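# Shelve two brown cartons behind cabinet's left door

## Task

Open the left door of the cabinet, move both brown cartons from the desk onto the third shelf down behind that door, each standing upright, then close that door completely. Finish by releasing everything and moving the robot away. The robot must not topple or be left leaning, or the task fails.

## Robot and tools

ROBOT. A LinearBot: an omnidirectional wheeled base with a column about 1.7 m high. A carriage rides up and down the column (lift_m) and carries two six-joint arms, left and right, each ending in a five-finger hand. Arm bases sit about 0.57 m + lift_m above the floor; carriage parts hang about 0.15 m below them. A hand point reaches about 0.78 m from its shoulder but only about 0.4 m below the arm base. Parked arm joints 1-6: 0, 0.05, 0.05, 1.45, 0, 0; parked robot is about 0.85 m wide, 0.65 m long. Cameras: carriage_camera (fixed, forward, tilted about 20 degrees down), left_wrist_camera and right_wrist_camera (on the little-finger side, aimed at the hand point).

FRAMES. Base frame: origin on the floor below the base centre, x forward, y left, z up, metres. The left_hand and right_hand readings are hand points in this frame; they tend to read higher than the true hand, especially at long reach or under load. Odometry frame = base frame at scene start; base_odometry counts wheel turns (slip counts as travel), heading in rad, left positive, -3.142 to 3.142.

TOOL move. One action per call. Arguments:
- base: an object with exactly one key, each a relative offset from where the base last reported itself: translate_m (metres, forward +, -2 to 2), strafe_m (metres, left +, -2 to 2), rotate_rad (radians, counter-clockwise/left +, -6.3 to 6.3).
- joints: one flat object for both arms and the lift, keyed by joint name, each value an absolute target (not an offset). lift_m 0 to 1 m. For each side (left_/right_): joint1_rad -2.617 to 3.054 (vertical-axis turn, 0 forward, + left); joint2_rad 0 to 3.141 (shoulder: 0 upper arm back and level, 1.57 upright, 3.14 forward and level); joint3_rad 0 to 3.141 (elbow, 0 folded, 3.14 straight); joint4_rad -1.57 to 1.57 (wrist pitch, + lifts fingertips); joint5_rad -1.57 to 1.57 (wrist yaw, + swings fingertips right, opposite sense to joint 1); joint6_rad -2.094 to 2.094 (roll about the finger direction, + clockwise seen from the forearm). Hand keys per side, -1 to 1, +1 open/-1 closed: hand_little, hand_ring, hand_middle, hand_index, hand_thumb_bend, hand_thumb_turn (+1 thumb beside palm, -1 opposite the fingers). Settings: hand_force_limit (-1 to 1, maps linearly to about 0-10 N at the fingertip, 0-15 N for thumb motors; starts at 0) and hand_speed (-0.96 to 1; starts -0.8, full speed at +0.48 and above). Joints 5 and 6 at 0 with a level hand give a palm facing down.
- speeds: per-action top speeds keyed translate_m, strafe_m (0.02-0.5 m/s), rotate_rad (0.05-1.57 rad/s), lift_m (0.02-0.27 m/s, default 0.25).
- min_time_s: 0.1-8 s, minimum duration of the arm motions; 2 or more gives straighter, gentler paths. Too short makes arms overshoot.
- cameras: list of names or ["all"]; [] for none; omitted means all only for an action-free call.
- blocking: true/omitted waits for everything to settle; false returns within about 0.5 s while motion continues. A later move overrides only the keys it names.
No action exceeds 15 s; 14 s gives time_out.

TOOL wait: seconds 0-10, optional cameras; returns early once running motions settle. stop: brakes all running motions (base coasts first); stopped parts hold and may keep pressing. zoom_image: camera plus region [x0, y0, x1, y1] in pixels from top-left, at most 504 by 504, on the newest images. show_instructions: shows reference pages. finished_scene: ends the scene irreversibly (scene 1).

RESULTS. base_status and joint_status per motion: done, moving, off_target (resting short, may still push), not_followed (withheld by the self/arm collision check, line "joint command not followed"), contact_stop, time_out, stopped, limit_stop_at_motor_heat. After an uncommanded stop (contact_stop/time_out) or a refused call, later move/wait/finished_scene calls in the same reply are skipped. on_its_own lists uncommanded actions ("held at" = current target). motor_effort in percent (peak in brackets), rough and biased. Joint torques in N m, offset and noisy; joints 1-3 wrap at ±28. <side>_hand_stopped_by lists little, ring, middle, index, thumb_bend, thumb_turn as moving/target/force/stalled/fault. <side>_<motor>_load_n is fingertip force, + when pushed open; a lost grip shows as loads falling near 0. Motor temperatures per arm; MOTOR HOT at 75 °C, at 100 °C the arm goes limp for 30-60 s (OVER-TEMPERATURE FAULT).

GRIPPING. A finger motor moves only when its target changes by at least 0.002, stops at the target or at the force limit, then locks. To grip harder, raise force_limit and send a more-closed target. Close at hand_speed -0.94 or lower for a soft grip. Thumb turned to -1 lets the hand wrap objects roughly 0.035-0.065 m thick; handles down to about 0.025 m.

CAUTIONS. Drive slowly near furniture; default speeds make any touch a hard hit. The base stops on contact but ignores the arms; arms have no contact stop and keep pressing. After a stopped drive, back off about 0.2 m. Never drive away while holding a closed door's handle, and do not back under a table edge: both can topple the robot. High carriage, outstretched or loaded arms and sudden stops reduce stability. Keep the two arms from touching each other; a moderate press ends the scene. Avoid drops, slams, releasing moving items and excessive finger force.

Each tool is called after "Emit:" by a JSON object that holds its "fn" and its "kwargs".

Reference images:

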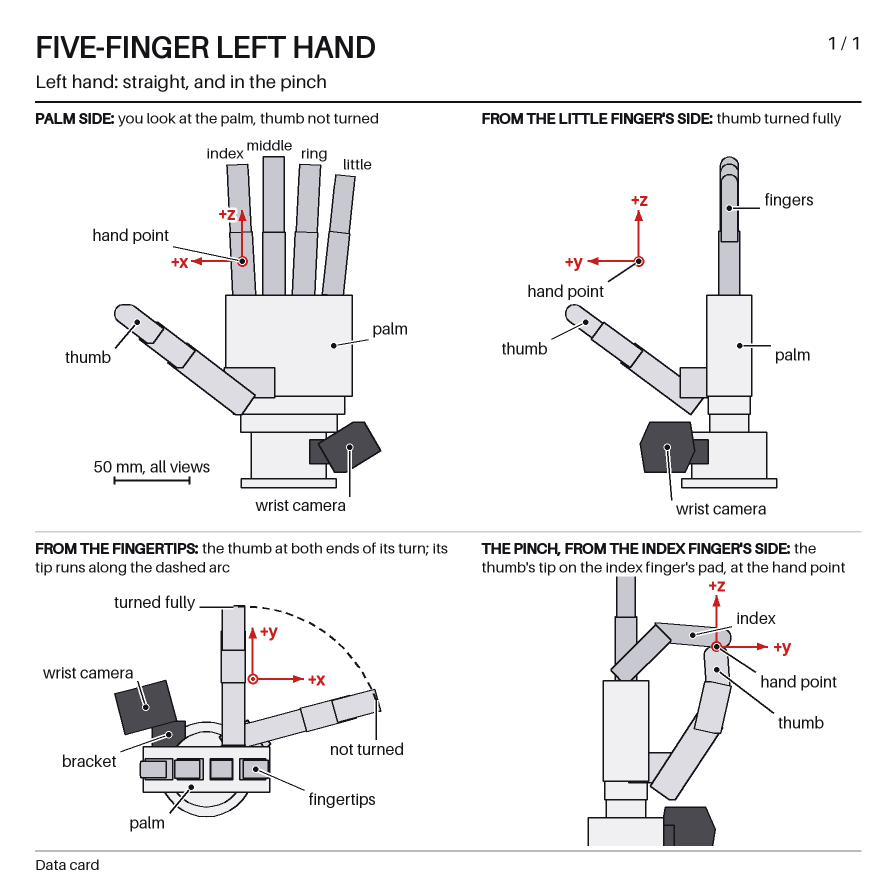

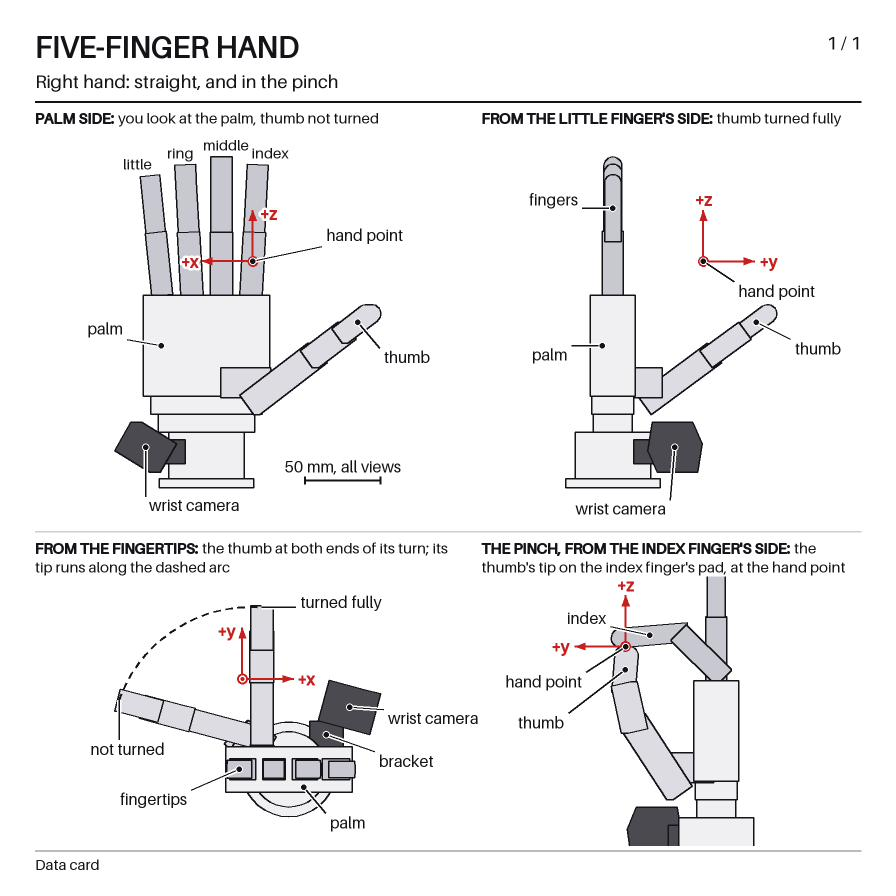

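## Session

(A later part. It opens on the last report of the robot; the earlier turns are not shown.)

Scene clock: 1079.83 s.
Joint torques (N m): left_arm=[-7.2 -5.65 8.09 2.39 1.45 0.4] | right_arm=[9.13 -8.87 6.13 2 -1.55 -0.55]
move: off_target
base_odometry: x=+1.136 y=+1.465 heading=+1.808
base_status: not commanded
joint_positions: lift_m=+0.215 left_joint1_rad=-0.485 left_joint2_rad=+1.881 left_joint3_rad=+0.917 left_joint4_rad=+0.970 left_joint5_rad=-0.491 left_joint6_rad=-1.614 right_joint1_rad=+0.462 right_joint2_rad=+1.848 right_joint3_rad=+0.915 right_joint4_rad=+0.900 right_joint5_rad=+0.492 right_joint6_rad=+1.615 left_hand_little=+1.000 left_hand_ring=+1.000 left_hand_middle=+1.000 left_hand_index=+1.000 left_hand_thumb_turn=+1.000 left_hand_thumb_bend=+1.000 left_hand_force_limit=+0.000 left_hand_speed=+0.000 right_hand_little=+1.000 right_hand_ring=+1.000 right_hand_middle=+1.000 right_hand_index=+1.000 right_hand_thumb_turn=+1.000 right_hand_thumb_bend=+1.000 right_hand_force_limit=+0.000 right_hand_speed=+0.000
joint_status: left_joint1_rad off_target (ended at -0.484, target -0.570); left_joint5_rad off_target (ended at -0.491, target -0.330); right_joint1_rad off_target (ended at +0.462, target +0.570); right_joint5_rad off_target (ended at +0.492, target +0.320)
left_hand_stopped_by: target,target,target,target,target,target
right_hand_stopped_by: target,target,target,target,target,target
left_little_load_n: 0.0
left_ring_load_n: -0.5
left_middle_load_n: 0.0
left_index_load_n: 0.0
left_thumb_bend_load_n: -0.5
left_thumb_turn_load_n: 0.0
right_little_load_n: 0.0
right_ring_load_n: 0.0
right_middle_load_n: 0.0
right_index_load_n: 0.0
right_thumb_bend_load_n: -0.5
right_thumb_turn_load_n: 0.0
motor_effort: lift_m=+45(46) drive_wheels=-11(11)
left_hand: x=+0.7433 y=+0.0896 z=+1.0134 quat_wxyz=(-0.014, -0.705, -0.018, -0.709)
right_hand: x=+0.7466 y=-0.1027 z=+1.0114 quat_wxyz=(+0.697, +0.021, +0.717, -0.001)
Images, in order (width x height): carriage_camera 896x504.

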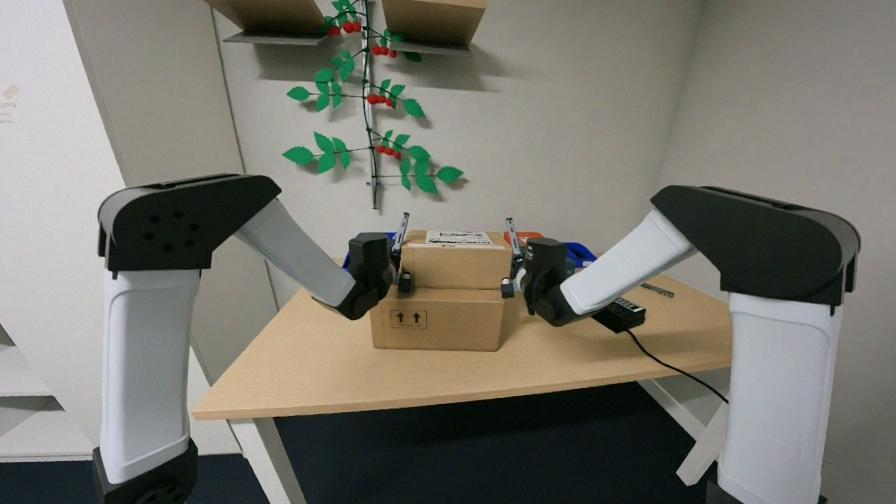

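Emit:
{"fn": "move", "kwargs": {"joints": {"lift_m": 0.235}, "speeds": {"lift_m": 0.03}, "cameras": ["carriage_camera"]}}

Emit:
{"fn": "zoom_image", "kwargs": {"camera": "carriage_camera", "region": [340, 200, 564, 360]}}

Scene clock: 1082.93 s.
Joint torques (N m): left_arm=[-7.05 -6.13 8.24 2.5 1.46 0.48] | right_arm=[9.1 -8.91 6.17 2.09 -1.55 -0.55]
move: done
base_odometry: x=+1.136 y=+1.465 heading=+1.808
base_status: not commanded
joint_positions: lift_m=+0.235 left_joint1_rad=-0.485 left_joint2_rad=+1.885 left_joint3_rad=+0.917 left_joint4_rad=+0.956 left_joint5_rad=-0.492 left_joint6_rad=-1.623 right_joint1_rad=+0.462 right_joint2_rad=+1.848 right_joint3_rad=+0.915 right_joint4_rad=+0.894 right_joint5_rad=+0.494 right_joint6_rad=+1.616 left_hand_little=+1.000 left_hand_ring=+1.000 left_hand_middle=+1.000 left_hand_index=+1.000 left_hand_thumb_turn=+1.000 left_hand_thumb_bend=+1.000 left_hand_force_limit=+0.000 left_hand_speed=+0.000 right_hand_little=+1.000 right_hand_ring=+1.000 right_hand_middle=+1.000 right_hand_index=+1.000 right_hand_thumb_turn=+1.000 right_hand_thumb_bend=+1.000 right_hand_force_limit=+0.000 right_hand_speed=+0.000
joint_status: all done
left_hand_stopped_by: target,target,target,target,target,target
right_hand_stopped_by: target,target,target,target,target,target
left_little_load_n: 0.0
left_ring_load_n: 0.0
left_middle_load_n: 0.0
left_index_load_n: 0.0
left_thumb_bend_load_n: -0.5
left_thumb_turn_load_n: 0.0
right_little_load_n: 0.0
right_ring_load_n: 0.0
right_middle_load_n: 0.0
right_index_load_n: 0.0
right_thumb_bend_load_n: -0.5
right_thumb_turn_load_n: 0.5
motor_effort: lift_m=+47(50) drive_wheels=-11(11)
left_hand: x=+0.7441 y=+0.0894 z=+1.0278 quat_wxyz=(-0.014, -0.711, -0.019, -0.703)
right_hand: x=+0.7468 y=-0.1030 z=+1.0298 quat_wxyz=(+0.695, +0.021, +0.719, -0.002)
Images, in order (width x height): carriage_camera 896x504.

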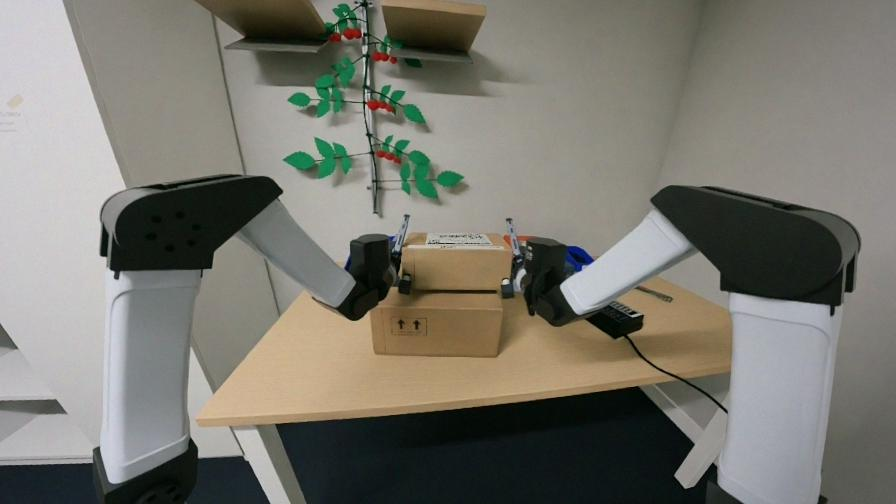

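Scaled by 2.250 from the camera's image (finer frame: 1280x720).

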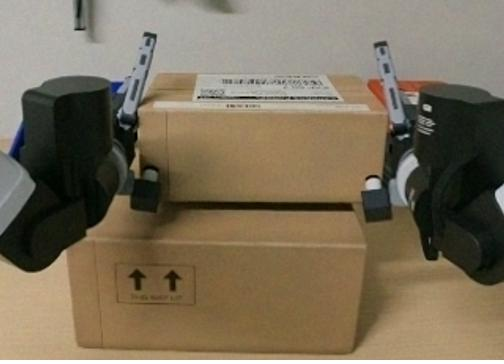

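Emit:
{"fn": "move", "kwargs": {"joints": {"lift_m": 0.27}, "speeds": {"lift_m": 0.06}}}

Emit:
{"fn": "move", "kwargs": {"base": {"translate_m": -0.25}, "speeds": {"translate_m": 0.06}, "cameras": ["carriage_camera"]}}

Scene clock: 1101.60 s.
Joint torques (N m): left_arm=[-7.05 -6.38 8.35 2.61 1.43 0.47] | right_arm=[9.17 -8.69 6.37 2.06 -1.58 -0.55]
move: done
base_odometry: x=+1.136 y=+1.465 heading=+1.808
base_status: not commanded
joint_positions: lift_m=+0.270 left_joint1_rad=-0.485 left_joint2_rad=+1.889 left_joint3_rad=+0.917 left_joint4_rad=+0.949 left_joint5_rad=-0.492 left_joint6_rad=-1.623 right_joint1_rad=+0.462 right_joint2_rad=+1.847 right_joint3_rad=+0.915 right_joint4_rad=+0.892 right_joint5_rad=+0.496 right_joint6_rad=+1.616 left_hand_little=+1.000 left_hand_ring=+1.000 left_hand_middle=+1.000 left_hand_index=+1.000 left_hand_thumb_turn=+1.000 left_hand_thumb_bend=+1.000 left_hand_force_limit=+0.000 left_hand_speed=+0.000 right_hand_little=+1.000 right_hand_ring=+1.000 right_hand_middle=+1.000 right_hand_index=+1.000 right_hand_thumb_turn=+1.000 right_hand_thumb_bend=+1.000 right_hand_force_limit=+0.000 right_hand_speed=+0.000
joint_status: all done
left_hand_stopped_by: target,target,target,target,target,target
right_hand_stopped_by: target,target,target,target,target,target
left_little_load_n: 0.0
left_ring_load_n: 0.0
left_middle_load_n: 0.0
left_index_load_n: 0.0
left_thumb_bend_load_n: -0.5
left_thumb_turn_load_n: 0.0
right_little_load_n: 0.0
right_ring_load_n: 0.0
right_middle_load_n: 0.0
right_index_load_n: 0.0
right_thumb_bend_load_n: -1.0
right_thumb_turn_load_n: 0.5
motor_effort: lift_m=+44(51) drive_wheels=-11(12)
left_hand: x=+0.7447 y=+0.0892 z=+1.0587 quat_wxyz=(-0.012, -0.714, -0.017, -0.700)
right_hand: x=+0.7468 y=-0.1033 z=+1.0648 quat_wxyz=(+0.695, +0.022, +0.719, -0.003)
pictures: none

Scene clock: 1106.30 s.
Joint torques (N m): left_arm=[-7.01 -6.34 8.08 2.64 1.45 0.48] | right_arm=[8.94 -8.79 6.06 2.1 -1.59 -0.56]
move: done
base_odometry: x=+1.195 y=+1.222 heading=+1.808
base_status: done
joint_positions: lift_m=+0.270 left_joint1_rad=-0.486 left_joint2_rad=+1.889 left_joint3_rad=+0.917 left_joint4_rad=+0.945 left_joint5_rad=-0.493 left_joint6_rad=-1.623 right_joint1_rad=+0.462 right_joint2_rad=+1.847 right_joint3_rad=+0.915 right_joint4_rad=+0.891 right_joint5_rad=+0.498 right_joint6_rad=+1.617 left_hand_little=+1.000 left_hand_ring=+1.000 left_hand_middle=+1.000 left_hand_index=+1.000 left_hand_thumb_turn=+1.000 left_hand_thumb_bend=+1.000 left_hand_force_limit=+0.000 left_hand_speed=+0.000 right_hand_little=+1.000 right_hand_ring=+1.000 right_hand_middle=+1.000 right_hand_index=+1.000 right_hand_thumb_turn=+1.000 right_hand_thumb_bend=+1.000 right_hand_force_limit=+0.000 right_hand_speed=+0.000
joint_status: not commanded
left_hand_stopped_by: target,target,target,target,target,target
right_hand_stopped_by: target,target,target,target,target,target
left_little_load_n: 0.0
left_ring_load_n: 0.0
left_middle_load_n: 0.0
left_index_load_n: 0.0
left_thumb_bend_load_n: -0.5
left_thumb_turn_load_n: 0.5
right_little_load_n: 0.0
right_ring_load_n: 0.0
right_middle_load_n: 0.0
right_index_load_n: 0.0
right_thumb_bend_load_n: -0.5
right_thumb_turn_load_n: 0.5
motor_effort: lift_m=+45(46) drive_wheels=+1(17)
left_hand: x=+0.7447 y=+0.0890 z=+1.0577 quat_wxyz=(-0.011, -0.715, -0.017, -0.698)
right_hand: x=+0.7469 y=-0.1036 z=+1.0648 quat_wxyz=(+0.694, +0.023, +0.719, -0.003)
Images, in order (width x height): carriage_camera 896x504.

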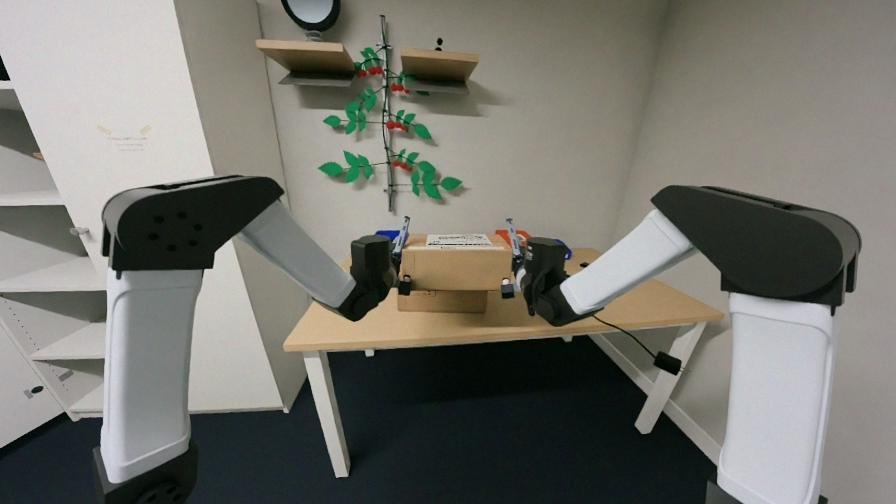

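Emit:
{"fn": "move", "kwargs": {"base": {"translate_m": -0.27}, "speeds": {"translate_m": 0.12}}}

Emit:
{"fn": "move", "kwargs": {"base": {"rotate_rad": 0.1}, "speeds": {"rotate_rad": 0.2}}}

Emit:
{"fn": "move", "kwargs": {"base": {"strafe_m": 1.3}, "speeds": {"strafe_m": 0.15}, "cameras": ["carriage_camera"]}}

Scene clock: 1115.67 s.
Joint torques (N m): left_arm=[-6.94 -6.65 8.17 2.69 1.46 0.5] | right_arm=[9.06 -8.69 6.13 2.08 -1.58 -0.58]
move: done
base_odometry: x=+1.258 y=+0.959 heading=+1.808
base_status: done
joint_positions: lift_m=+0.270 left_joint1_rad=-0.486 left_joint2_rad=+1.889 left_joint3_rad=+0.917 left_joint4_rad=+0.944 left_joint5_rad=-0.493 left_joint6_rad=-1.623 right_joint1_rad=+0.462 right_joint2_rad=+1.847 right_joint3_rad=+0.915 right_joint4_rad=+0.891 right_joint5_rad=+0.498 right_joint6_rad=+1.617 left_hand_little=+1.000 left_hand_ring=+1.000 left_hand_middle=+1.000 left_hand_index=+1.000 left_hand_thumb_turn=+1.000 left_hand_thumb_bend=+1.000 left_hand_force_limit=+0.000 left_hand_speed=+0.000 right_hand_little=+1.000 right_hand_ring=+1.000 right_hand_middle=+1.000 right_hand_index=+1.000 right_hand_thumb_turn=+1.000 right_hand_thumb_bend=+1.000 right_hand_force_limit=+0.000 right_hand_speed=+0.000
joint_status: not commanded
left_hand_stopped_by: target,target,target,target,target,target
right_hand_stopped_by: target,target,target,target,target,target
left_little_load_n: 0.0
left_ring_load_n: 0.0
left_middle_load_n: 0.0
left_index_load_n: 0.0
left_thumb_bend_load_n: -0.5
left_thumb_turn_load_n: 0.5
right_little_load_n: 0.0
right_ring_load_n: 0.0
right_middle_load_n: 0.0
right_index_load_n: 0.0
right_thumb_bend_load_n: -0.5
right_thumb_turn_load_n: 0.5
motor_effort: lift_m=+45(46) drive_wheels=-2(15)
left_hand: x=+0.7447 y=+0.0890 z=+1.0575 quat_wxyz=(-0.011, -0.716, -0.017, -0.698)
right_hand: x=+0.7469 y=-0.1036 z=+1.0647 quat_wxyz=(+0.694, +0.022, +0.719, -0.003)
pictures: none

Scene clock: 1116.73 s.
Joint torques (N m): left_arm=[-6.54 -6.37 8.38 2.68 1.48 0.48] | right_arm=[8.92 -8.79 6.11 2.09 -1.68 -0.6]
move: done
base_odometry: x=+1.258 y=+0.959 heading=+1.908
base_status: done
joint_positions: lift_m=+0.270 left_joint1_rad=-0.488 left_joint2_rad=+1.889 left_joint3_rad=+0.917 left_joint4_rad=+0.944 left_joint5_rad=-0.499 left_joint6_rad=-1.623 right_joint1_rad=+0.464 right_joint2_rad=+1.847 right_joint3_rad=+0.915 right_joint4_rad=+0.891 right_joint5_rad=+0.505 right_joint6_rad=+1.618 left_hand_little=+1.000 left_hand_ring=+1.000 left_hand_middle=+1.000 left_hand_index=+1.000 left_hand_thumb_turn=+1.000 left_hand_thumb_bend=+1.000 left_hand_force_limit=+0.000 left_hand_speed=+0.000 right_hand_little=+1.000 right_hand_ring=+1.000 right_hand_middle=+1.000 right_hand_index=+1.000 right_hand_thumb_turn=+1.000 right_hand_thumb_bend=+1.000 right_hand_force_limit=+0.000 right_hand_speed=+0.000
joint_status: not commanded
left_hand_stopped_by: target,target,target,target,target,target
right_hand_stopped_by: target,target,target,target,target,target
left_little_load_n: 0.0
left_ring_load_n: 0.0
left_middle_load_n: 0.5
left_index_load_n: 0.0
left_thumb_bend_load_n: -0.5
left_thumb_turn_load_n: 0.0
right_little_load_n: 0.0
right_ring_load_n: 0.0
right_middle_load_n: 0.0
right_index_load_n: 0.0
right_thumb_bend_load_n: -1.0
right_thumb_turn_load_n: 0.5
motor_effort: lift_m=+46(46) drive_wheels=-5(10)
left_hand: x=+0.7445 y=+0.0890 z=+1.0574 quat_wxyz=(-0.010, -0.716, -0.018, -0.698)
right_hand: x=+0.7469 y=-0.1043 z=+1.0649 quat_wxyz=(+0.694, +0.025, +0.719, -0.005)
pictures: none

Scene clock: 1126.40 s.
Joint torques (N m): left_arm=[-6.67 -6.35 8.36 2.66 1.57 0.47] | right_arm=[9.07 -8.66 6.06 2.07 -1.72 -0.59]
Motor temperatures (°C): left_arm=[31 37 41 43 33 25] | right_arm=[33 38 40 45 32 29]
move: done
base_odometry: x=+0.032 y=+0.529 heading=+1.908
base_status: done
joint_positions: lift_m=+0.270 left_joint1_rad=-0.489 left_joint2_rad=+1.889 left_joint3_rad=+0.917 left_joint4_rad=+0.943 left_joint5_rad=-0.500 left_joint6_rad=-1.624 right_joint1_rad=+0.464 right_joint2_rad=+1.847 right_joint3_rad=+0.915 right_joint4_rad=+0.892 right_joint5_rad=+0.507 right_joint6_rad=+1.619 left_hand_little=+1.000 left_hand_ring=+1.000 left_hand_middle=+1.000 left_hand_index=+1.000 left_hand_thumb_turn=+1.000 left_hand_thumb_bend=+1.000 left_hand_force_limit=+0.000 left_hand_speed=+0.000 right_hand_little=+1.000 right_hand_ring=+1.000 right_hand_middle=+1.000 right_hand_index=+1.000 right_hand_thumb_turn=+1.000 right_hand_thumb_bend=+1.000 right_hand_force_limit=+0.000 right_hand_speed=+0.000
joint_status: not commanded
left_hand_stopped_by: target,target,target,target,target,target
right_hand_stopped_by: target,target,target,target,target,target
left_little_load_n: 0.0
left_ring_load_n: 0.0
left_middle_load_n: 0.0
left_index_load_n: 0.0
left_thumb_bend_load_n: -0.5
left_thumb_turn_load_n: 0.5
right_little_load_n: 0.0
right_ring_load_n: 0.0
right_middle_load_n: 0.0
right_index_load_n: 0.0
right_thumb_bend_load_n: -0.5
right_thumb_turn_load_n: 0.5
motor_effort: lift_m=+44(46) drive_wheels=-2(16)
left_hand: x=+0.7444 y=+0.0888 z=+1.0572 quat_wxyz=(-0.009, -0.716, -0.018, -0.698)
right_hand: x=+0.7469 y=-0.1045 z=+1.0650 quat_wxyz=(+0.695, +0.026, +0.719, -0.005)
Images, in order (width x height): carriage_camera 896x504.

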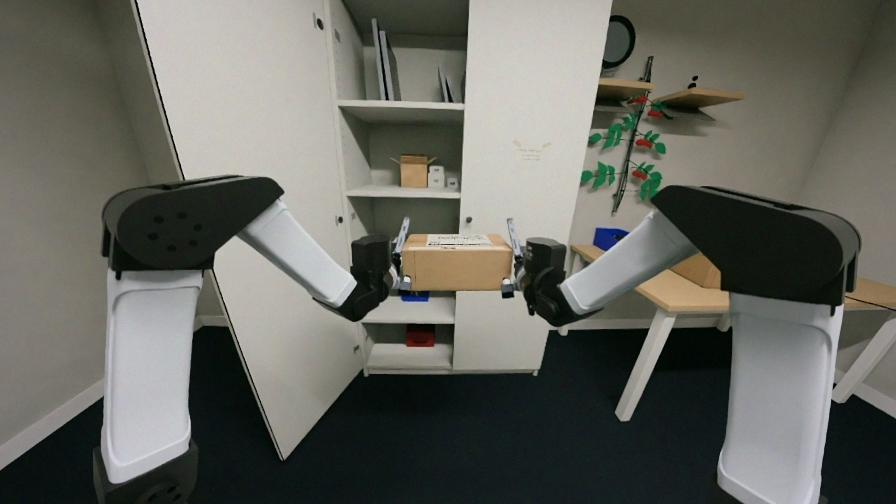

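Emit:
{"fn": "move", "kwargs": {"base": {"strafe_m": 0.19}, "joints": {"lift_m": 0.135}, "speeds": {"strafe_m": 0.08, "lift_m": 0.1}, "cameras": ["carriage_camera"]}}

Emit:
{"fn": "zoom_image", "kwargs": {"camera": "carriage_camera", "region": [300, 120, 600, 360]}}

Scene clock: 1137.07 s.
Joint torques (N m): left_arm=[-6.64 -6.82 8.36 2.79 1.53 0.49] | right_arm=[8.81 -8.57 6.11 2.06 -1.7 -0.62]
move: done
base_odometry: x=-0.148 y=+0.466 heading=+1.908
base_status: done
joint_positions: lift_m=+0.135 left_joint1_rad=-0.490 left_joint2_rad=+1.893 left_joint3_rad=+0.917 left_joint4_rad=+0.935 left_joint5_rad=-0.501 left_joint6_rad=-1.624 right_joint1_rad=+0.464 right_joint2_rad=+1.844 right_joint3_rad=+0.915 right_joint4_rad=+0.895 right_joint5_rad=+0.508 right_joint6_rad=+1.620 left_hand_little=+1.000 left_hand_ring=+1.000 left_hand_middle=+1.000 left_hand_index=+1.000 left_hand_thumb_turn=+1.000 left_hand_thumb_bend=+1.000 left_hand_force_limit=+0.000 left_hand_speed=+0.000 right_hand_little=+1.000 right_hand_ring=+1.000 right_hand_middle=+1.000 right_hand_index=+1.000 right_hand_thumb_turn=+1.000 right_hand_thumb_bend=+1.000 right_hand_force_limit=+0.000 right_hand_speed=+0.000
joint_status: all done
left_hand_stopped_by: target,target,target,target,target,target
right_hand_stopped_by: target,target,target,target,target,target
left_little_load_n: 0.0
left_ring_load_n: 0.0
left_middle_load_n: 0.0
left_index_load_n: 0.0
left_thumb_bend_load_n: -0.5
left_thumb_turn_load_n: 0.5
right_little_load_n: 0.0
right_ring_load_n: 0.0
right_middle_load_n: 0.0
right_index_load_n: 0.0
right_thumb_bend_load_n: -0.5
right_thumb_turn_load_n: 0.5
motor_effort: lift_m=+44(46) drive_wheels=-2(12)
left_hand: x=+0.7447 y=+0.0882 z=+0.9182 quat_wxyz=(-0.008, -0.719, -0.016, -0.694)
right_hand: x=+0.7466 y=-0.1049 z=+0.9328 quat_wxyz=(+0.697, +0.028, +0.717, -0.004)
Images, in order (width x height): carriage_camera 896x504.

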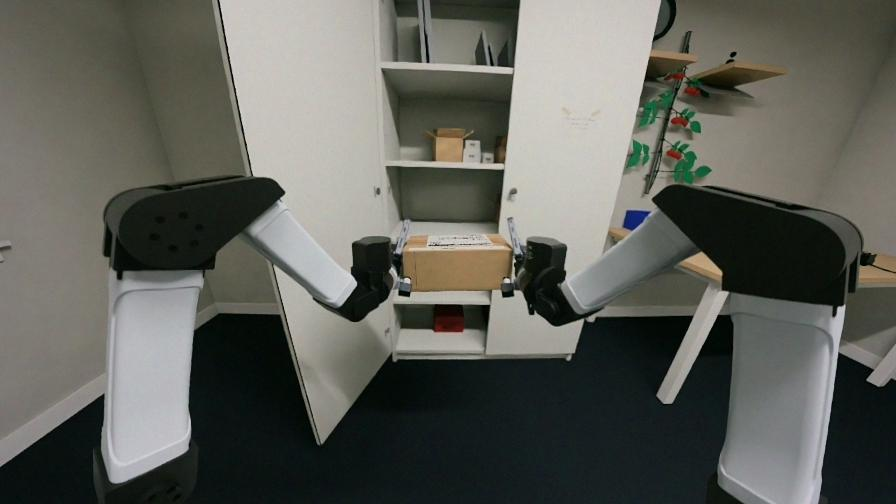

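Scaled by 1.680 from the camera's image (finer frame: 1280x720).

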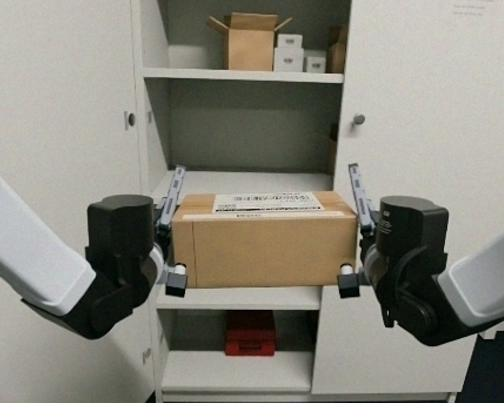

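Emit:
{"fn": "move", "kwargs": {"base": {"rotate_rad": 0.025}, "speeds": {"rotate_rad": 0.1}}}

Emit:
{"fn": "move", "kwargs": {"base": {"strafe_m": 0.02}, "speeds": {"strafe_m": 0.05}}}

Emit:
{"fn": "move", "kwargs": {"base": {"translate_m": 0.35}, "speeds": {"translate_m": 0.1}, "cameras": ["carriage_camera"]}}

Emit:
{"fn": "zoom_image", "kwargs": {"camera": "carriage_camera", "region": [300, 120, 600, 360]}}

Scene clock: 1154.53 s.
Joint torques (N m): left_arm=[-6.52 -6.58 8.03 2.84 1.53 0.5] | right_arm=[8.94 -8.35 6.12 2.03 -1.71 -0.58]
move: done
base_odometry: x=-0.148 y=+0.466 heading=+1.932
base_status: done
joint_positions: lift_m=+0.135 left_joint1_rad=-0.490 left_joint2_rad=+1.893 left_joint3_rad=+0.917 left_joint4_rad=+0.934 left_joint5_rad=-0.502 left_joint6_rad=-1.624 right_joint1_rad=+0.464 right_joint2_rad=+1.844 right_joint3_rad=+0.915 right_joint4_rad=+0.897 right_joint5_rad=+0.509 right_joint6_rad=+1.620 left_hand_little=+1.000 left_hand_ring=+1.000 left_hand_middle=+1.000 left_hand_index=+1.000 left_hand_thumb_turn=+1.000 left_hand_thumb_bend=+1.000 left_hand_force_limit=+0.000 left_hand_speed=+0.000 right_hand_little=+1.000 right_hand_ring=+1.000 right_hand_middle=+1.000 right_hand_index=+1.000 right_hand_thumb_turn=+1.000 right_hand_thumb_bend=+1.000 right_hand_force_limit=+0.000 right_hand_speed=+0.000
joint_status: not commanded
left_hand_stopped_by: target,target,target,target,target,target
right_hand_stopped_by: target,target,target,target,target,target
left_little_load_n: 0.0
left_ring_load_n: 0.0
left_middle_load_n: 0.0
left_index_load_n: 0.0
left_thumb_bend_load_n: -0.5
left_thumb_turn_load_n: 0.0
right_little_load_n: 0.0
right_ring_load_n: 0.0
right_middle_load_n: 0.0
right_index_load_n: 0.0
right_thumb_bend_load_n: -0.5
right_thumb_turn_load_n: 0.5
motor_effort: lift_m=+44(46) drive_wheels=-7(9)
left_hand: x=+0.7448 y=+0.0883 z=+0.9179 quat_wxyz=(-0.007, -0.720, -0.016, -0.694)
right_hand: x=+0.7466 y=-0.1051 z=+0.9332 quat_wxyz=(+0.697, +0.028, +0.716, -0.004)
pictures: none

Scene clock: 1155.43 s.
Joint torques (N m): left_arm=[-6.58 -6.6 8.24 2.81 1.51 0.53] | right_arm=[8.77 -8.44 6.16 2.01 -1.74 -0.59]
move: done
base_odometry: x=-0.166 y=+0.459 heading=+1.933
base_status: done
joint_positions: lift_m=+0.135 left_joint1_rad=-0.491 left_joint2_rad=+1.893 left_joint3_rad=+0.917 left_joint4_rad=+0.934 left_joint5_rad=-0.503 left_joint6_rad=-1.624 right_joint1_rad=+0.464 right_joint2_rad=+1.844 right_joint3_rad=+0.915 right_joint4_rad=+0.897 right_joint5_rad=+0.510 right_joint6_rad=+1.620 left_hand_little=+1.000 left_hand_ring=+1.000 left_hand_middle=+1.000 left_hand_index=+1.000 left_hand_thumb_turn=+1.000 left_hand_thumb_bend=+1.000 left_hand_force_limit=+0.000 left_hand_speed=+0.000 right_hand_little=+1.000 right_hand_ring=+1.000 right_hand_middle=+1.000 right_hand_index=+1.000 right_hand_thumb_turn=+1.000 right_hand_thumb_bend=+1.000 right_hand_force_limit=+0.000 right_hand_speed=+0.000
joint_status: not commanded
left_hand_stopped_by: target,target,target,target,target,target
right_hand_stopped_by: target,target,target,target,target,target
left_little_load_n: 0.0
left_ring_load_n: 0.0
left_middle_load_n: 0.0
left_index_load_n: 0.0
left_thumb_bend_load_n: -0.5
left_thumb_turn_load_n: 0.5
right_little_load_n: 0.0
right_ring_load_n: 0.0
right_middle_load_n: 0.0
right_index_load_n: 0.0
right_thumb_bend_load_n: -0.5
right_thumb_turn_load_n: 0.0
motor_effort: lift_m=+45(46) drive_wheels=-4(18)
left_hand: x=+0.7447 y=+0.0881 z=+0.9178 quat_wxyz=(-0.007, -0.720, -0.016, -0.694)
right_hand: x=+0.7465 y=-0.1051 z=+0.9334 quat_wxyz=(+0.697, +0.029, +0.716, -0.004)
pictures: none

Scene clock: 1159.63 s.
Joint torques (N m): left_arm=[-6.5 -6.68 8.34 2.75 1.52 0.47] | right_arm=[8.85 -8.53 6.19 1.99 -1.66 -0.59]
move: done
base_odometry: x=-0.291 y=+0.786 heading=+1.934
base_status: done
joint_positions: lift_m=+0.135 left_joint1_rad=-0.491 left_joint2_rad=+1.893 left_joint3_rad=+0.917 left_joint4_rad=+0.934 left_joint5_rad=-0.503 left_joint6_rad=-1.624 right_joint1_rad=+0.464 right_joint2_rad=+1.844 right_joint3_rad=+0.915 right_joint4_rad=+0.899 right_joint5_rad=+0.510 right_joint6_rad=+1.620 left_hand_little=+1.000 left_hand_ring=+1.000 left_hand_middle=+1.000 left_hand_index=+1.000 left_hand_thumb_turn=+1.000 left_hand_thumb_bend=+1.000 left_hand_force_limit=+0.000 left_hand_speed=+0.000 right_hand_little=+1.000 right_hand_ring=+1.000 right_hand_middle=+1.000 right_hand_index=+1.000 right_hand_thumb_turn=+1.000 right_hand_thumb_bend=+1.000 right_hand_force_limit=+0.000 right_hand_speed=+0.000
joint_status: not commanded
left_hand_stopped_by: target,target,target,target,target,target
right_hand_stopped_by: target,target,target,target,target,target
left_little_load_n: 0.0
left_ring_load_n: 0.0
left_middle_load_n: 0.0
left_index_load_n: 0.0
left_thumb_bend_load_n: -0.5
left_thumb_turn_load_n: 0.0
right_little_load_n: 0.0
right_ring_load_n: 0.0
right_middle_load_n: 0.0
right_index_load_n: 0.0
right_thumb_bend_load_n: -0.5
right_thumb_turn_load_n: 0.0
motor_effort: lift_m=+45(46) drive_wheels=-7(12)
left_hand: x=+0.7446 y=+0.0882 z=+0.9176 quat_wxyz=(-0.007, -0.720, -0.017, -0.694)
right_hand: x=+0.7465 y=-0.1052 z=+0.9339 quat_wxyz=(+0.698, +0.029, +0.716, -0.004)
Images, in order (width x height): carriage_camera 896x504.

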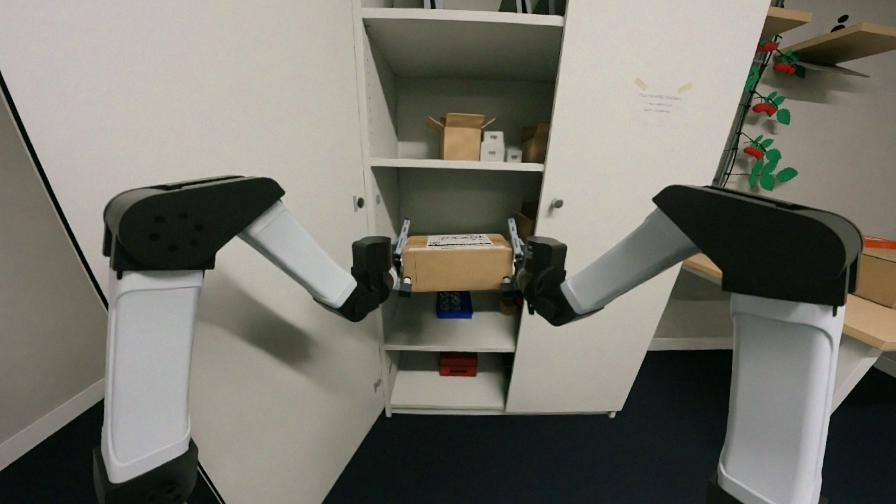

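Scaled by 1.680 from the camera's image (finer frame: 1280x720).

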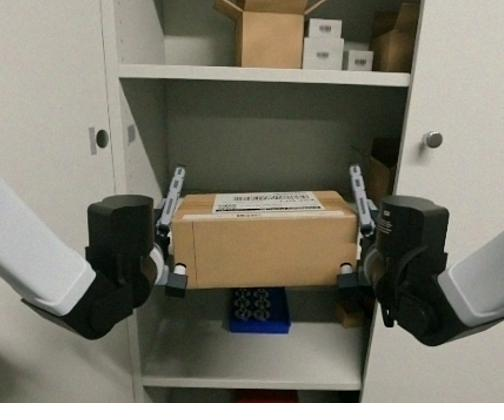

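Emit:
{"fn": "move", "kwargs": {"base": {"translate_m": -0.15}, "speeds": {"translate_m": 0.12}}}

Emit:
{"fn": "move", "kwargs": {"base": {"rotate_rad": -1.0}, "joints": {"lift_m": 0.3}, "speeds": {"rotate_rad": 0.4, "lift_m": 0.1}, "cameras": ["carriage_camera"]}}

Emit:
{"fn": "zoom_image", "kwargs": {"camera": "carriage_camera", "region": [350, 100, 600, 260]}}

Scene clock: 1191.70 s.
Joint torques (N m): left_arm=[-6.53 -6.67 8.36 2.84 1.54 0.46] | right_arm=[8.84 -8.51 6.27 2 -1.71 -0.59]
move: done
base_odometry: x=-0.238 y=+0.646 heading=+1.934
base_status: done
joint_positions: lift_m=+0.135 left_joint1_rad=-0.491 left_joint2_rad=+1.893 left_joint3_rad=+0.917 left_joint4_rad=+0.933 left_joint5_rad=-0.503 left_joint6_rad=-1.624 right_joint1_rad=+0.464 right_joint2_rad=+1.844 right_joint3_rad=+0.915 right_joint4_rad=+0.900 right_joint5_rad=+0.510 right_joint6_rad=+1.620 left_hand_little=+1.000 left_hand_ring=+1.000 left_hand_middle=+1.000 left_hand_index=+1.000 left_hand_thumb_turn=+1.000 left_hand_thumb_bend=+1.000 left_hand_force_limit=+0.000 left_hand_speed=+0.000 right_hand_little=+1.000 right_hand_ring=+1.000 right_hand_middle=+1.000 right_hand_index=+1.000 right_hand_thumb_turn=+1.000 right_hand_thumb_bend=+1.000 right_hand_force_limit=+0.000 right_hand_speed=+0.000
joint_status: not commanded
left_hand_stopped_by: target,target,target,target,target,target
right_hand_stopped_by: target,target,target,target,target,target
left_little_load_n: 0.0
left_ring_load_n: 0.0
left_middle_load_n: 0.0
left_index_load_n: 0.0
left_thumb_bend_load_n: -0.5
left_thumb_turn_load_n: 0.0
right_little_load_n: 0.0
right_ring_load_n: 0.0
right_middle_load_n: 0.0
right_index_load_n: 0.5
right_thumb_bend_load_n: -0.5
right_thumb_turn_load_n: 0.5
motor_effort: lift_m=+45(46) drive_wheels=-4(17)
left_hand: x=+0.7446 y=+0.0882 z=+0.9174 quat_wxyz=(-0.007, -0.720, -0.016, -0.694)
right_hand: x=+0.7465 y=-0.1052 z=+0.9341 quat_wxyz=(+0.698, +0.029, +0.715, -0.004)
pictures: none

Scene clock: 1195.00 s.
Joint torques (N m): left_arm=[-6.68 -6.69 8.69 2.79 1.61 0.5] | right_arm=[8.9 -8.25 6.17 1.96 -1.7 -0.62]
move: done
base_odometry: x=-0.238 y=+0.646 heading=+0.934
base_status: done
joint_positions: lift_m=+0.300 left_joint1_rad=-0.491 left_joint2_rad=+1.893 left_joint3_rad=+0.913 left_joint4_rad=+0.935 left_joint5_rad=-0.502 left_joint6_rad=-1.624 right_joint1_rad=+0.465 right_joint2_rad=+1.842 right_joint3_rad=+0.915 right_joint4_rad=+0.903 right_joint5_rad=+0.510 right_joint6_rad=+1.620 left_hand_little=+1.000 left_hand_ring=+1.000 left_hand_middle=+1.000 left_hand_index=+1.000 left_hand_thumb_turn=+1.000 left_hand_thumb_bend=+1.000 left_hand_force_limit=+0.000 left_hand_speed=+0.000 right_hand_little=+1.000 right_hand_ring=+1.000 right_hand_middle=+1.000 right_hand_index=+1.000 right_hand_thumb_turn=+1.000 right_hand_thumb_bend=+1.000 right_hand_force_limit=+0.000 right_hand_speed=+0.000
joint_status: all done
left_hand_stopped_by: target,target,target,target,target,target
right_hand_stopped_by: target,target,target,target,target,target
left_little_load_n: 0.0
left_ring_load_n: 0.0
left_middle_load_n: 0.0
left_index_load_n: 0.0
left_thumb_bend_load_n: -0.5
left_thumb_turn_load_n: 0.0
right_little_load_n: 0.0
right_ring_load_n: 0.0
right_middle_load_n: 0.0
right_index_load_n: 0.0
right_thumb_bend_load_n: -0.5
right_thumb_turn_load_n: 0.0
motor_effort: lift_m=+43(53) drive_wheels=+8(16)
left_hand: x=+0.7441 y=+0.0881 z=+1.0817 quat_wxyz=(-0.007, -0.720, -0.016, -0.693)
right_hand: x=+0.7460 y=-0.1049 z=+1.1011 quat_wxyz=(+0.700, +0.030, +0.714, -0.002)
Images, in order (width x height): carriage_camera 896x504.

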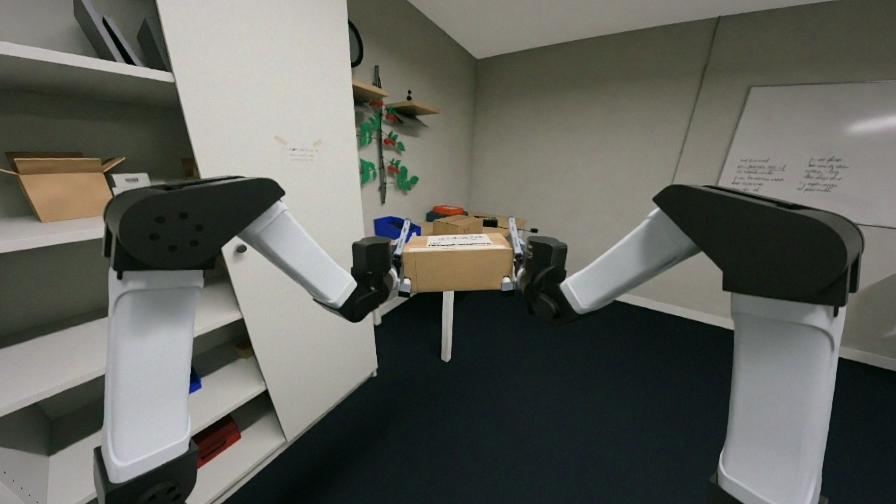

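Scaled by 2.016 from the camera's image (finer frame: 1280x720).

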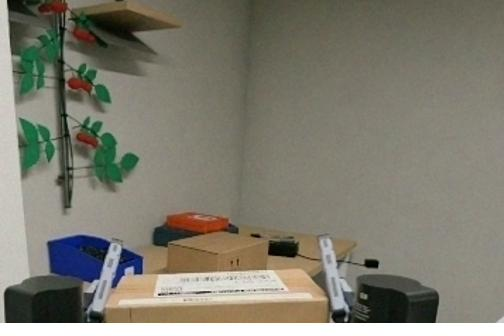

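Emit:
{"fn": "zoom_image", "kwargs": {"camera": "carriage_camera", "region": [420, 200, 500, 250]}}

Scaled by 6.300 from the camera's image (finer frame: 1280x720).

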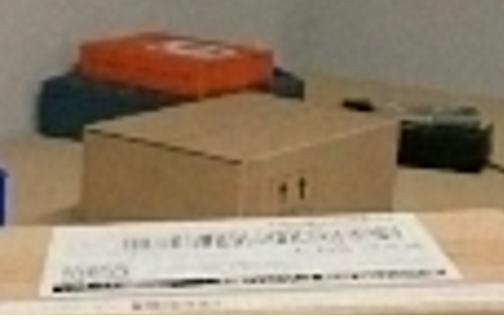

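Emit:
{"fn": "move", "kwargs": {"base": {"rotate_rad": 1.0}, "joints": {"lift_m": 0.14}, "speeds": {"rotate_rad": 0.4, "lift_m": 0.1}}}

Emit:
{"fn": "move", "kwargs": {"base": {"translate_m": 0.25}, "speeds": {"translate_m": 0.1}, "cameras": ["all"]}}

Emit:
{"fn": "zoom_image", "kwargs": {"camera": "carriage_camera", "region": [300, 120, 600, 360]}}

Scene clock: 1230.60 s.
Joint torques (N m): left_arm=[-6.54 -6.9 8.62 2.86 1.57 0.43] | right_arm=[8.79 -7.95 6.12 2 -1.71 -0.62]
move: done
base_odometry: x=-0.238 y=+0.646 heading=+1.934
base_status: done
joint_positions: lift_m=+0.140 left_joint1_rad=-0.491 left_joint2_rad=+1.896 left_joint3_rad=+0.913 left_joint4_rad=+0.926 left_joint5_rad=-0.503 left_joint6_rad=-1.624 right_joint1_rad=+0.465 right_joint2_rad=+1.838 right_joint3_rad=+0.915 right_joint4_rad=+0.898 right_joint5_rad=+0.510 right_joint6_rad=+1.620 left_hand_little=+1.000 left_hand_ring=+1.000 left_hand_middle=+1.000 left_hand_index=+1.000 left_hand_thumb_turn=+1.000 left_hand_thumb_bend=+1.000 left_hand_force_limit=+0.000 left_hand_speed=+0.000 right_hand_little=+1.000 right_hand_ring=+1.000 right_hand_middle=+1.000 right_hand_index=+1.000 right_hand_thumb_turn=+1.000 right_hand_thumb_bend=+1.000 right_hand_force_limit=+0.000 right_hand_speed=+0.000
joint_status: all done
left_hand_stopped_by: target,target,target,target,target,target
right_hand_stopped_by: target,target,target,target,target,target
left_little_load_n: 0.0
left_ring_load_n: 0.0
left_middle_load_n: 0.0
left_index_load_n: 0.0
left_thumb_bend_load_n: -0.5
left_thumb_turn_load_n: 0.0
right_little_load_n: 0.0
right_ring_load_n: 0.0
right_middle_load_n: 0.0
right_index_load_n: 0.0
right_thumb_bend_load_n: -0.5
right_thumb_turn_load_n: 0.0
motor_effort: lift_m=+46(48) drive_wheels=+8(18)
left_hand: x=+0.7444 y=+0.0877 z=+0.9175 quat_wxyz=(-0.005, -0.724, -0.014, -0.690)
right_hand: x=+0.7457 y=-0.1051 z=+0.9416 quat_wxyz=(+0.700, +0.030, +0.714, -0.003)
pictures: none

Scene clock: 1233.80 s.
Joint torques (N m): left_arm=[-6.38 -7.06 8.73 2.81 1.56 0.48] | right_arm=[8.81 -7.88 6.12 2 -1.74 -0.61]
move: done
base_odometry: x=-0.327 y=+0.880 heading=+1.935
base_status: done
joint_positions: lift_m=+0.140 left_joint1_rad=-0.491 left_joint2_rad=+1.896 left_joint3_rad=+0.913 left_joint4_rad=+0.927 left_joint5_rad=-0.503 left_joint6_rad=-1.624 right_joint1_rad=+0.465 right_joint2_rad=+1.838 right_joint3_rad=+0.915 right_joint4_rad=+0.901 right_joint5_rad=+0.510 right_joint6_rad=+1.620 left_hand_little=+1.000 left_hand_ring=+1.000 left_hand_middle=+1.000 left_hand_index=+1.000 left_hand_thumb_turn=+1.000 left_hand_thumb_bend=+1.000 left_hand_force_limit=+0.000 left_hand_speed=+0.000 right_hand_little=+1.000 right_hand_ring=+1.000 right_hand_middle=+1.000 right_hand_index=+1.000 right_hand_thumb_turn=+1.000 right_hand_thumb_bend=+1.000 right_hand_force_limit=+0.000 right_hand_speed=+0.000
joint_status: not commanded
left_hand_stopped_by: target,target,target,target,target,target
right_hand_stopped_by: target,target,target,target,target,target
left_little_load_n: 0.0
left_ring_load_n: 0.0
left_middle_load_n: 0.0
left_index_load_n: 0.0
left_thumb_bend_load_n: -0.5
left_thumb_turn_load_n: -0.5
right_little_load_n: 0.0
right_ring_load_n: 0.0
right_middle_load_n: 0.0
right_index_load_n: 0.0
right_thumb_bend_load_n: -0.5
right_thumb_turn_load_n: 0.5
motor_effort: lift_m=+46(48) drive_wheels=-9(18)
left_hand: x=+0.7444 y=+0.0877 z=+0.9177 quat_wxyz=(-0.005, -0.724, -0.014, -0.690)
right_hand: x=+0.7457 y=-0.1052 z=+0.9425 quat_wxyz=(+0.700, +0.030, +0.713, -0.002)
pictures: carriage_camera, left_wrist_camera, right_wrist_camera
Images, in order (width x height): carriage_camera 896x504, left_wrist_camera 896x504, right_wrist_camera 896x504.

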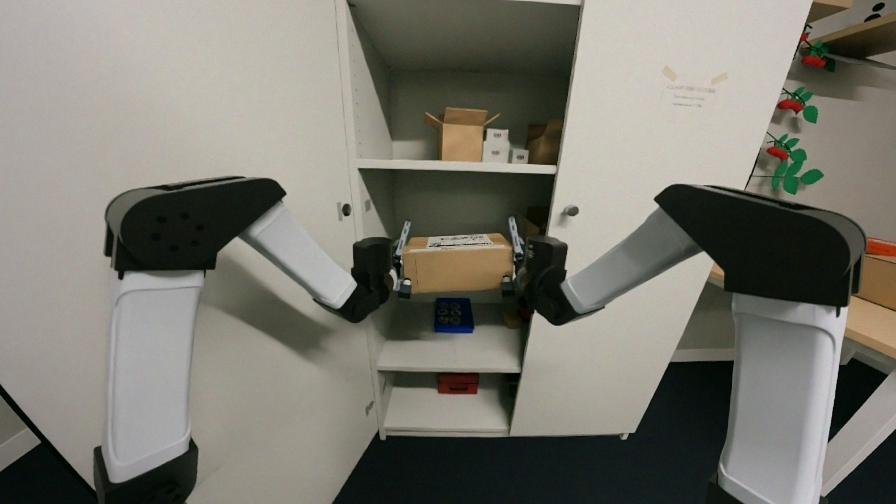

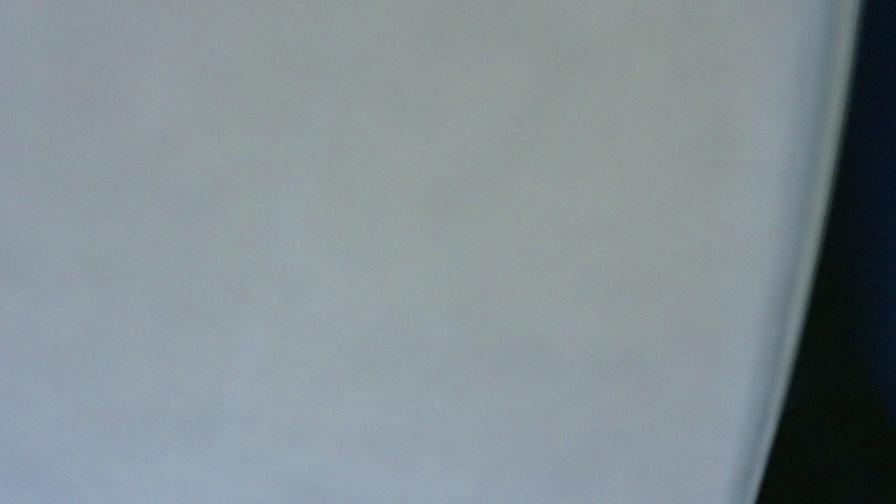

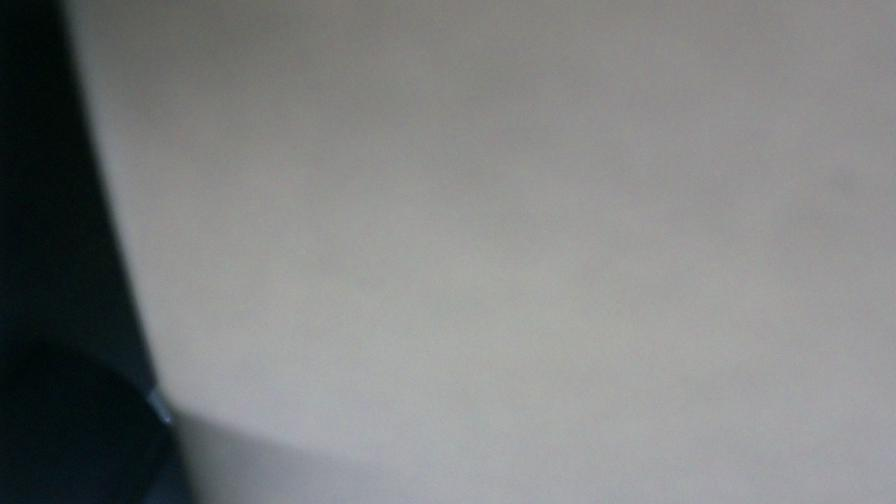

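Scaled by 1.680 from the camera's image (finer frame: 1280x720).

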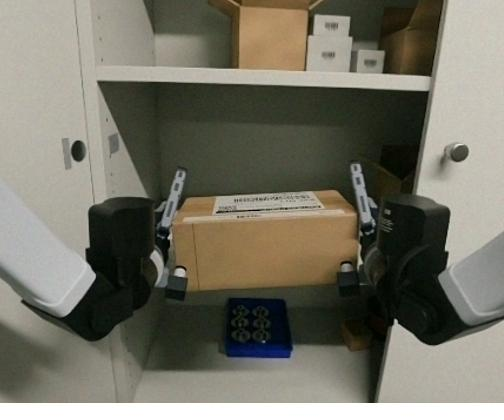

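Emit:
{"fn": "move", "kwargs": {"joints": {"left_joint2_rad": 1.865}, "min_time_s": 2, "cameras": ["carriage_camera"]}}

Emit:
{"fn": "zoom_image", "kwargs": {"camera": "carriage_camera", "region": [340, 200, 564, 360]}}

Scene clock: 1253.50 s.
Joint torques (N m): left_arm=[-6.56 -10.43 8.68 2.84 1.58 0.46] | right_arm=[8.83 -7.99 6.12 1.98 -1.71 -0.6]
Motor temperatures (°C): left_arm=[33 39 41 49 36 25] | right_arm=[36 39 40 44 35 29]
move: done
base_odometry: x=-0.327 y=+0.880 heading=+1.935
base_status: not commanded
joint_positions: lift_m=+0.140 left_joint1_rad=-0.491 left_joint2_rad=+1.896 left_joint3_rad=+0.913 left_joint4_rad=+0.927 left_joint5_rad=-0.503 left_joint6_rad=-1.624 right_joint1_rad=+0.465 right_joint2_rad=+1.838 right_joint3_rad=+0.915 right_joint4_rad=+0.901 right_joint5_rad=+0.510 right_joint6_rad=+1.620 left_hand_little=+1.000 left_hand_ring=+1.000 left_hand_middle=+1.000 left_hand_index=+1.000 left_hand_thumb_turn=+1.000 left_hand_thumb_bend=+1.000 left_hand_force_limit=+0.000 left_hand_speed=+0.000 right_hand_little=+1.000 right_hand_ring=+1.000 right_hand_middle=+1.000 right_hand_index=+1.000 right_hand_thumb_turn=+1.000 right_hand_thumb_bend=+1.000 right_hand_force_limit=+0.000 right_hand_speed=+0.000
joint_status: all done
left_hand_stopped_by: target,target,target,target,target,target
right_hand_stopped_by: target,target,target,target,target,target
left_little_load_n: -0.5
left_ring_load_n: 0.0
left_middle_load_n: 0.0
left_index_load_n: 0.0
left_thumb_bend_load_n: -0.5
left_thumb_turn_load_n: 0.0
right_little_load_n: 0.0
right_ring_load_n: 0.0
right_middle_load_n: -0.5
right_index_load_n: 0.0
right_thumb_bend_load_n: -0.5
right_thumb_turn_load_n: 0.5
motor_effort: lift_m=+46(48) drive_wheels=-9(10)
left_hand: x=+0.7444 y=+0.0877 z=+0.9177 quat_wxyz=(-0.005, -0.724, -0.014, -0.690)
right_hand: x=+0.7457 y=-0.1052 z=+0.9425 quat_wxyz=(+0.700, +0.030, +0.713, -0.002)
Images, in order (width x height): carriage_camera 896x504.

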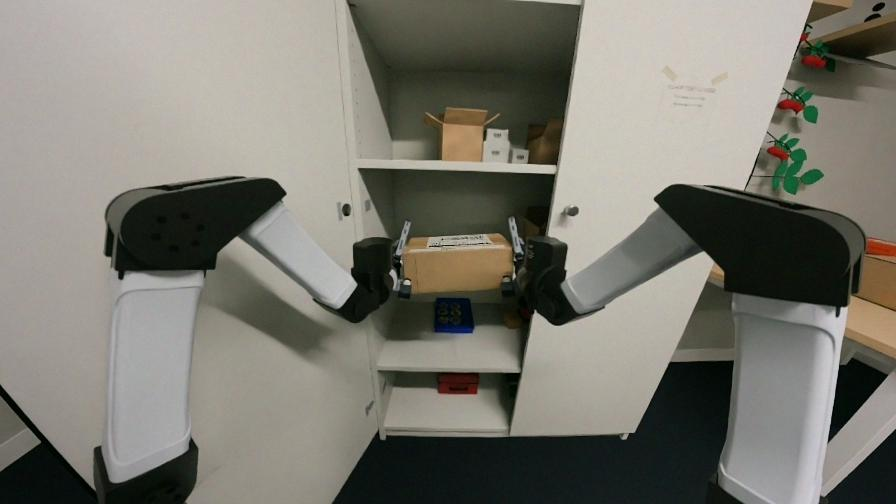

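Scaled by 2.250 from the camera's image (finer frame: 1280x720).

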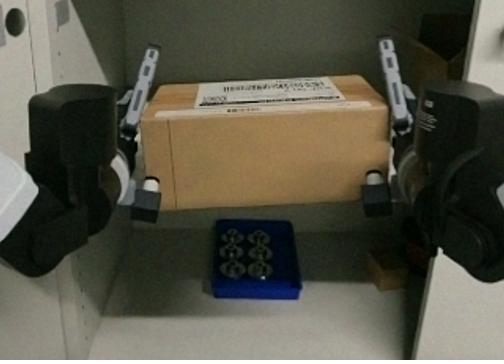

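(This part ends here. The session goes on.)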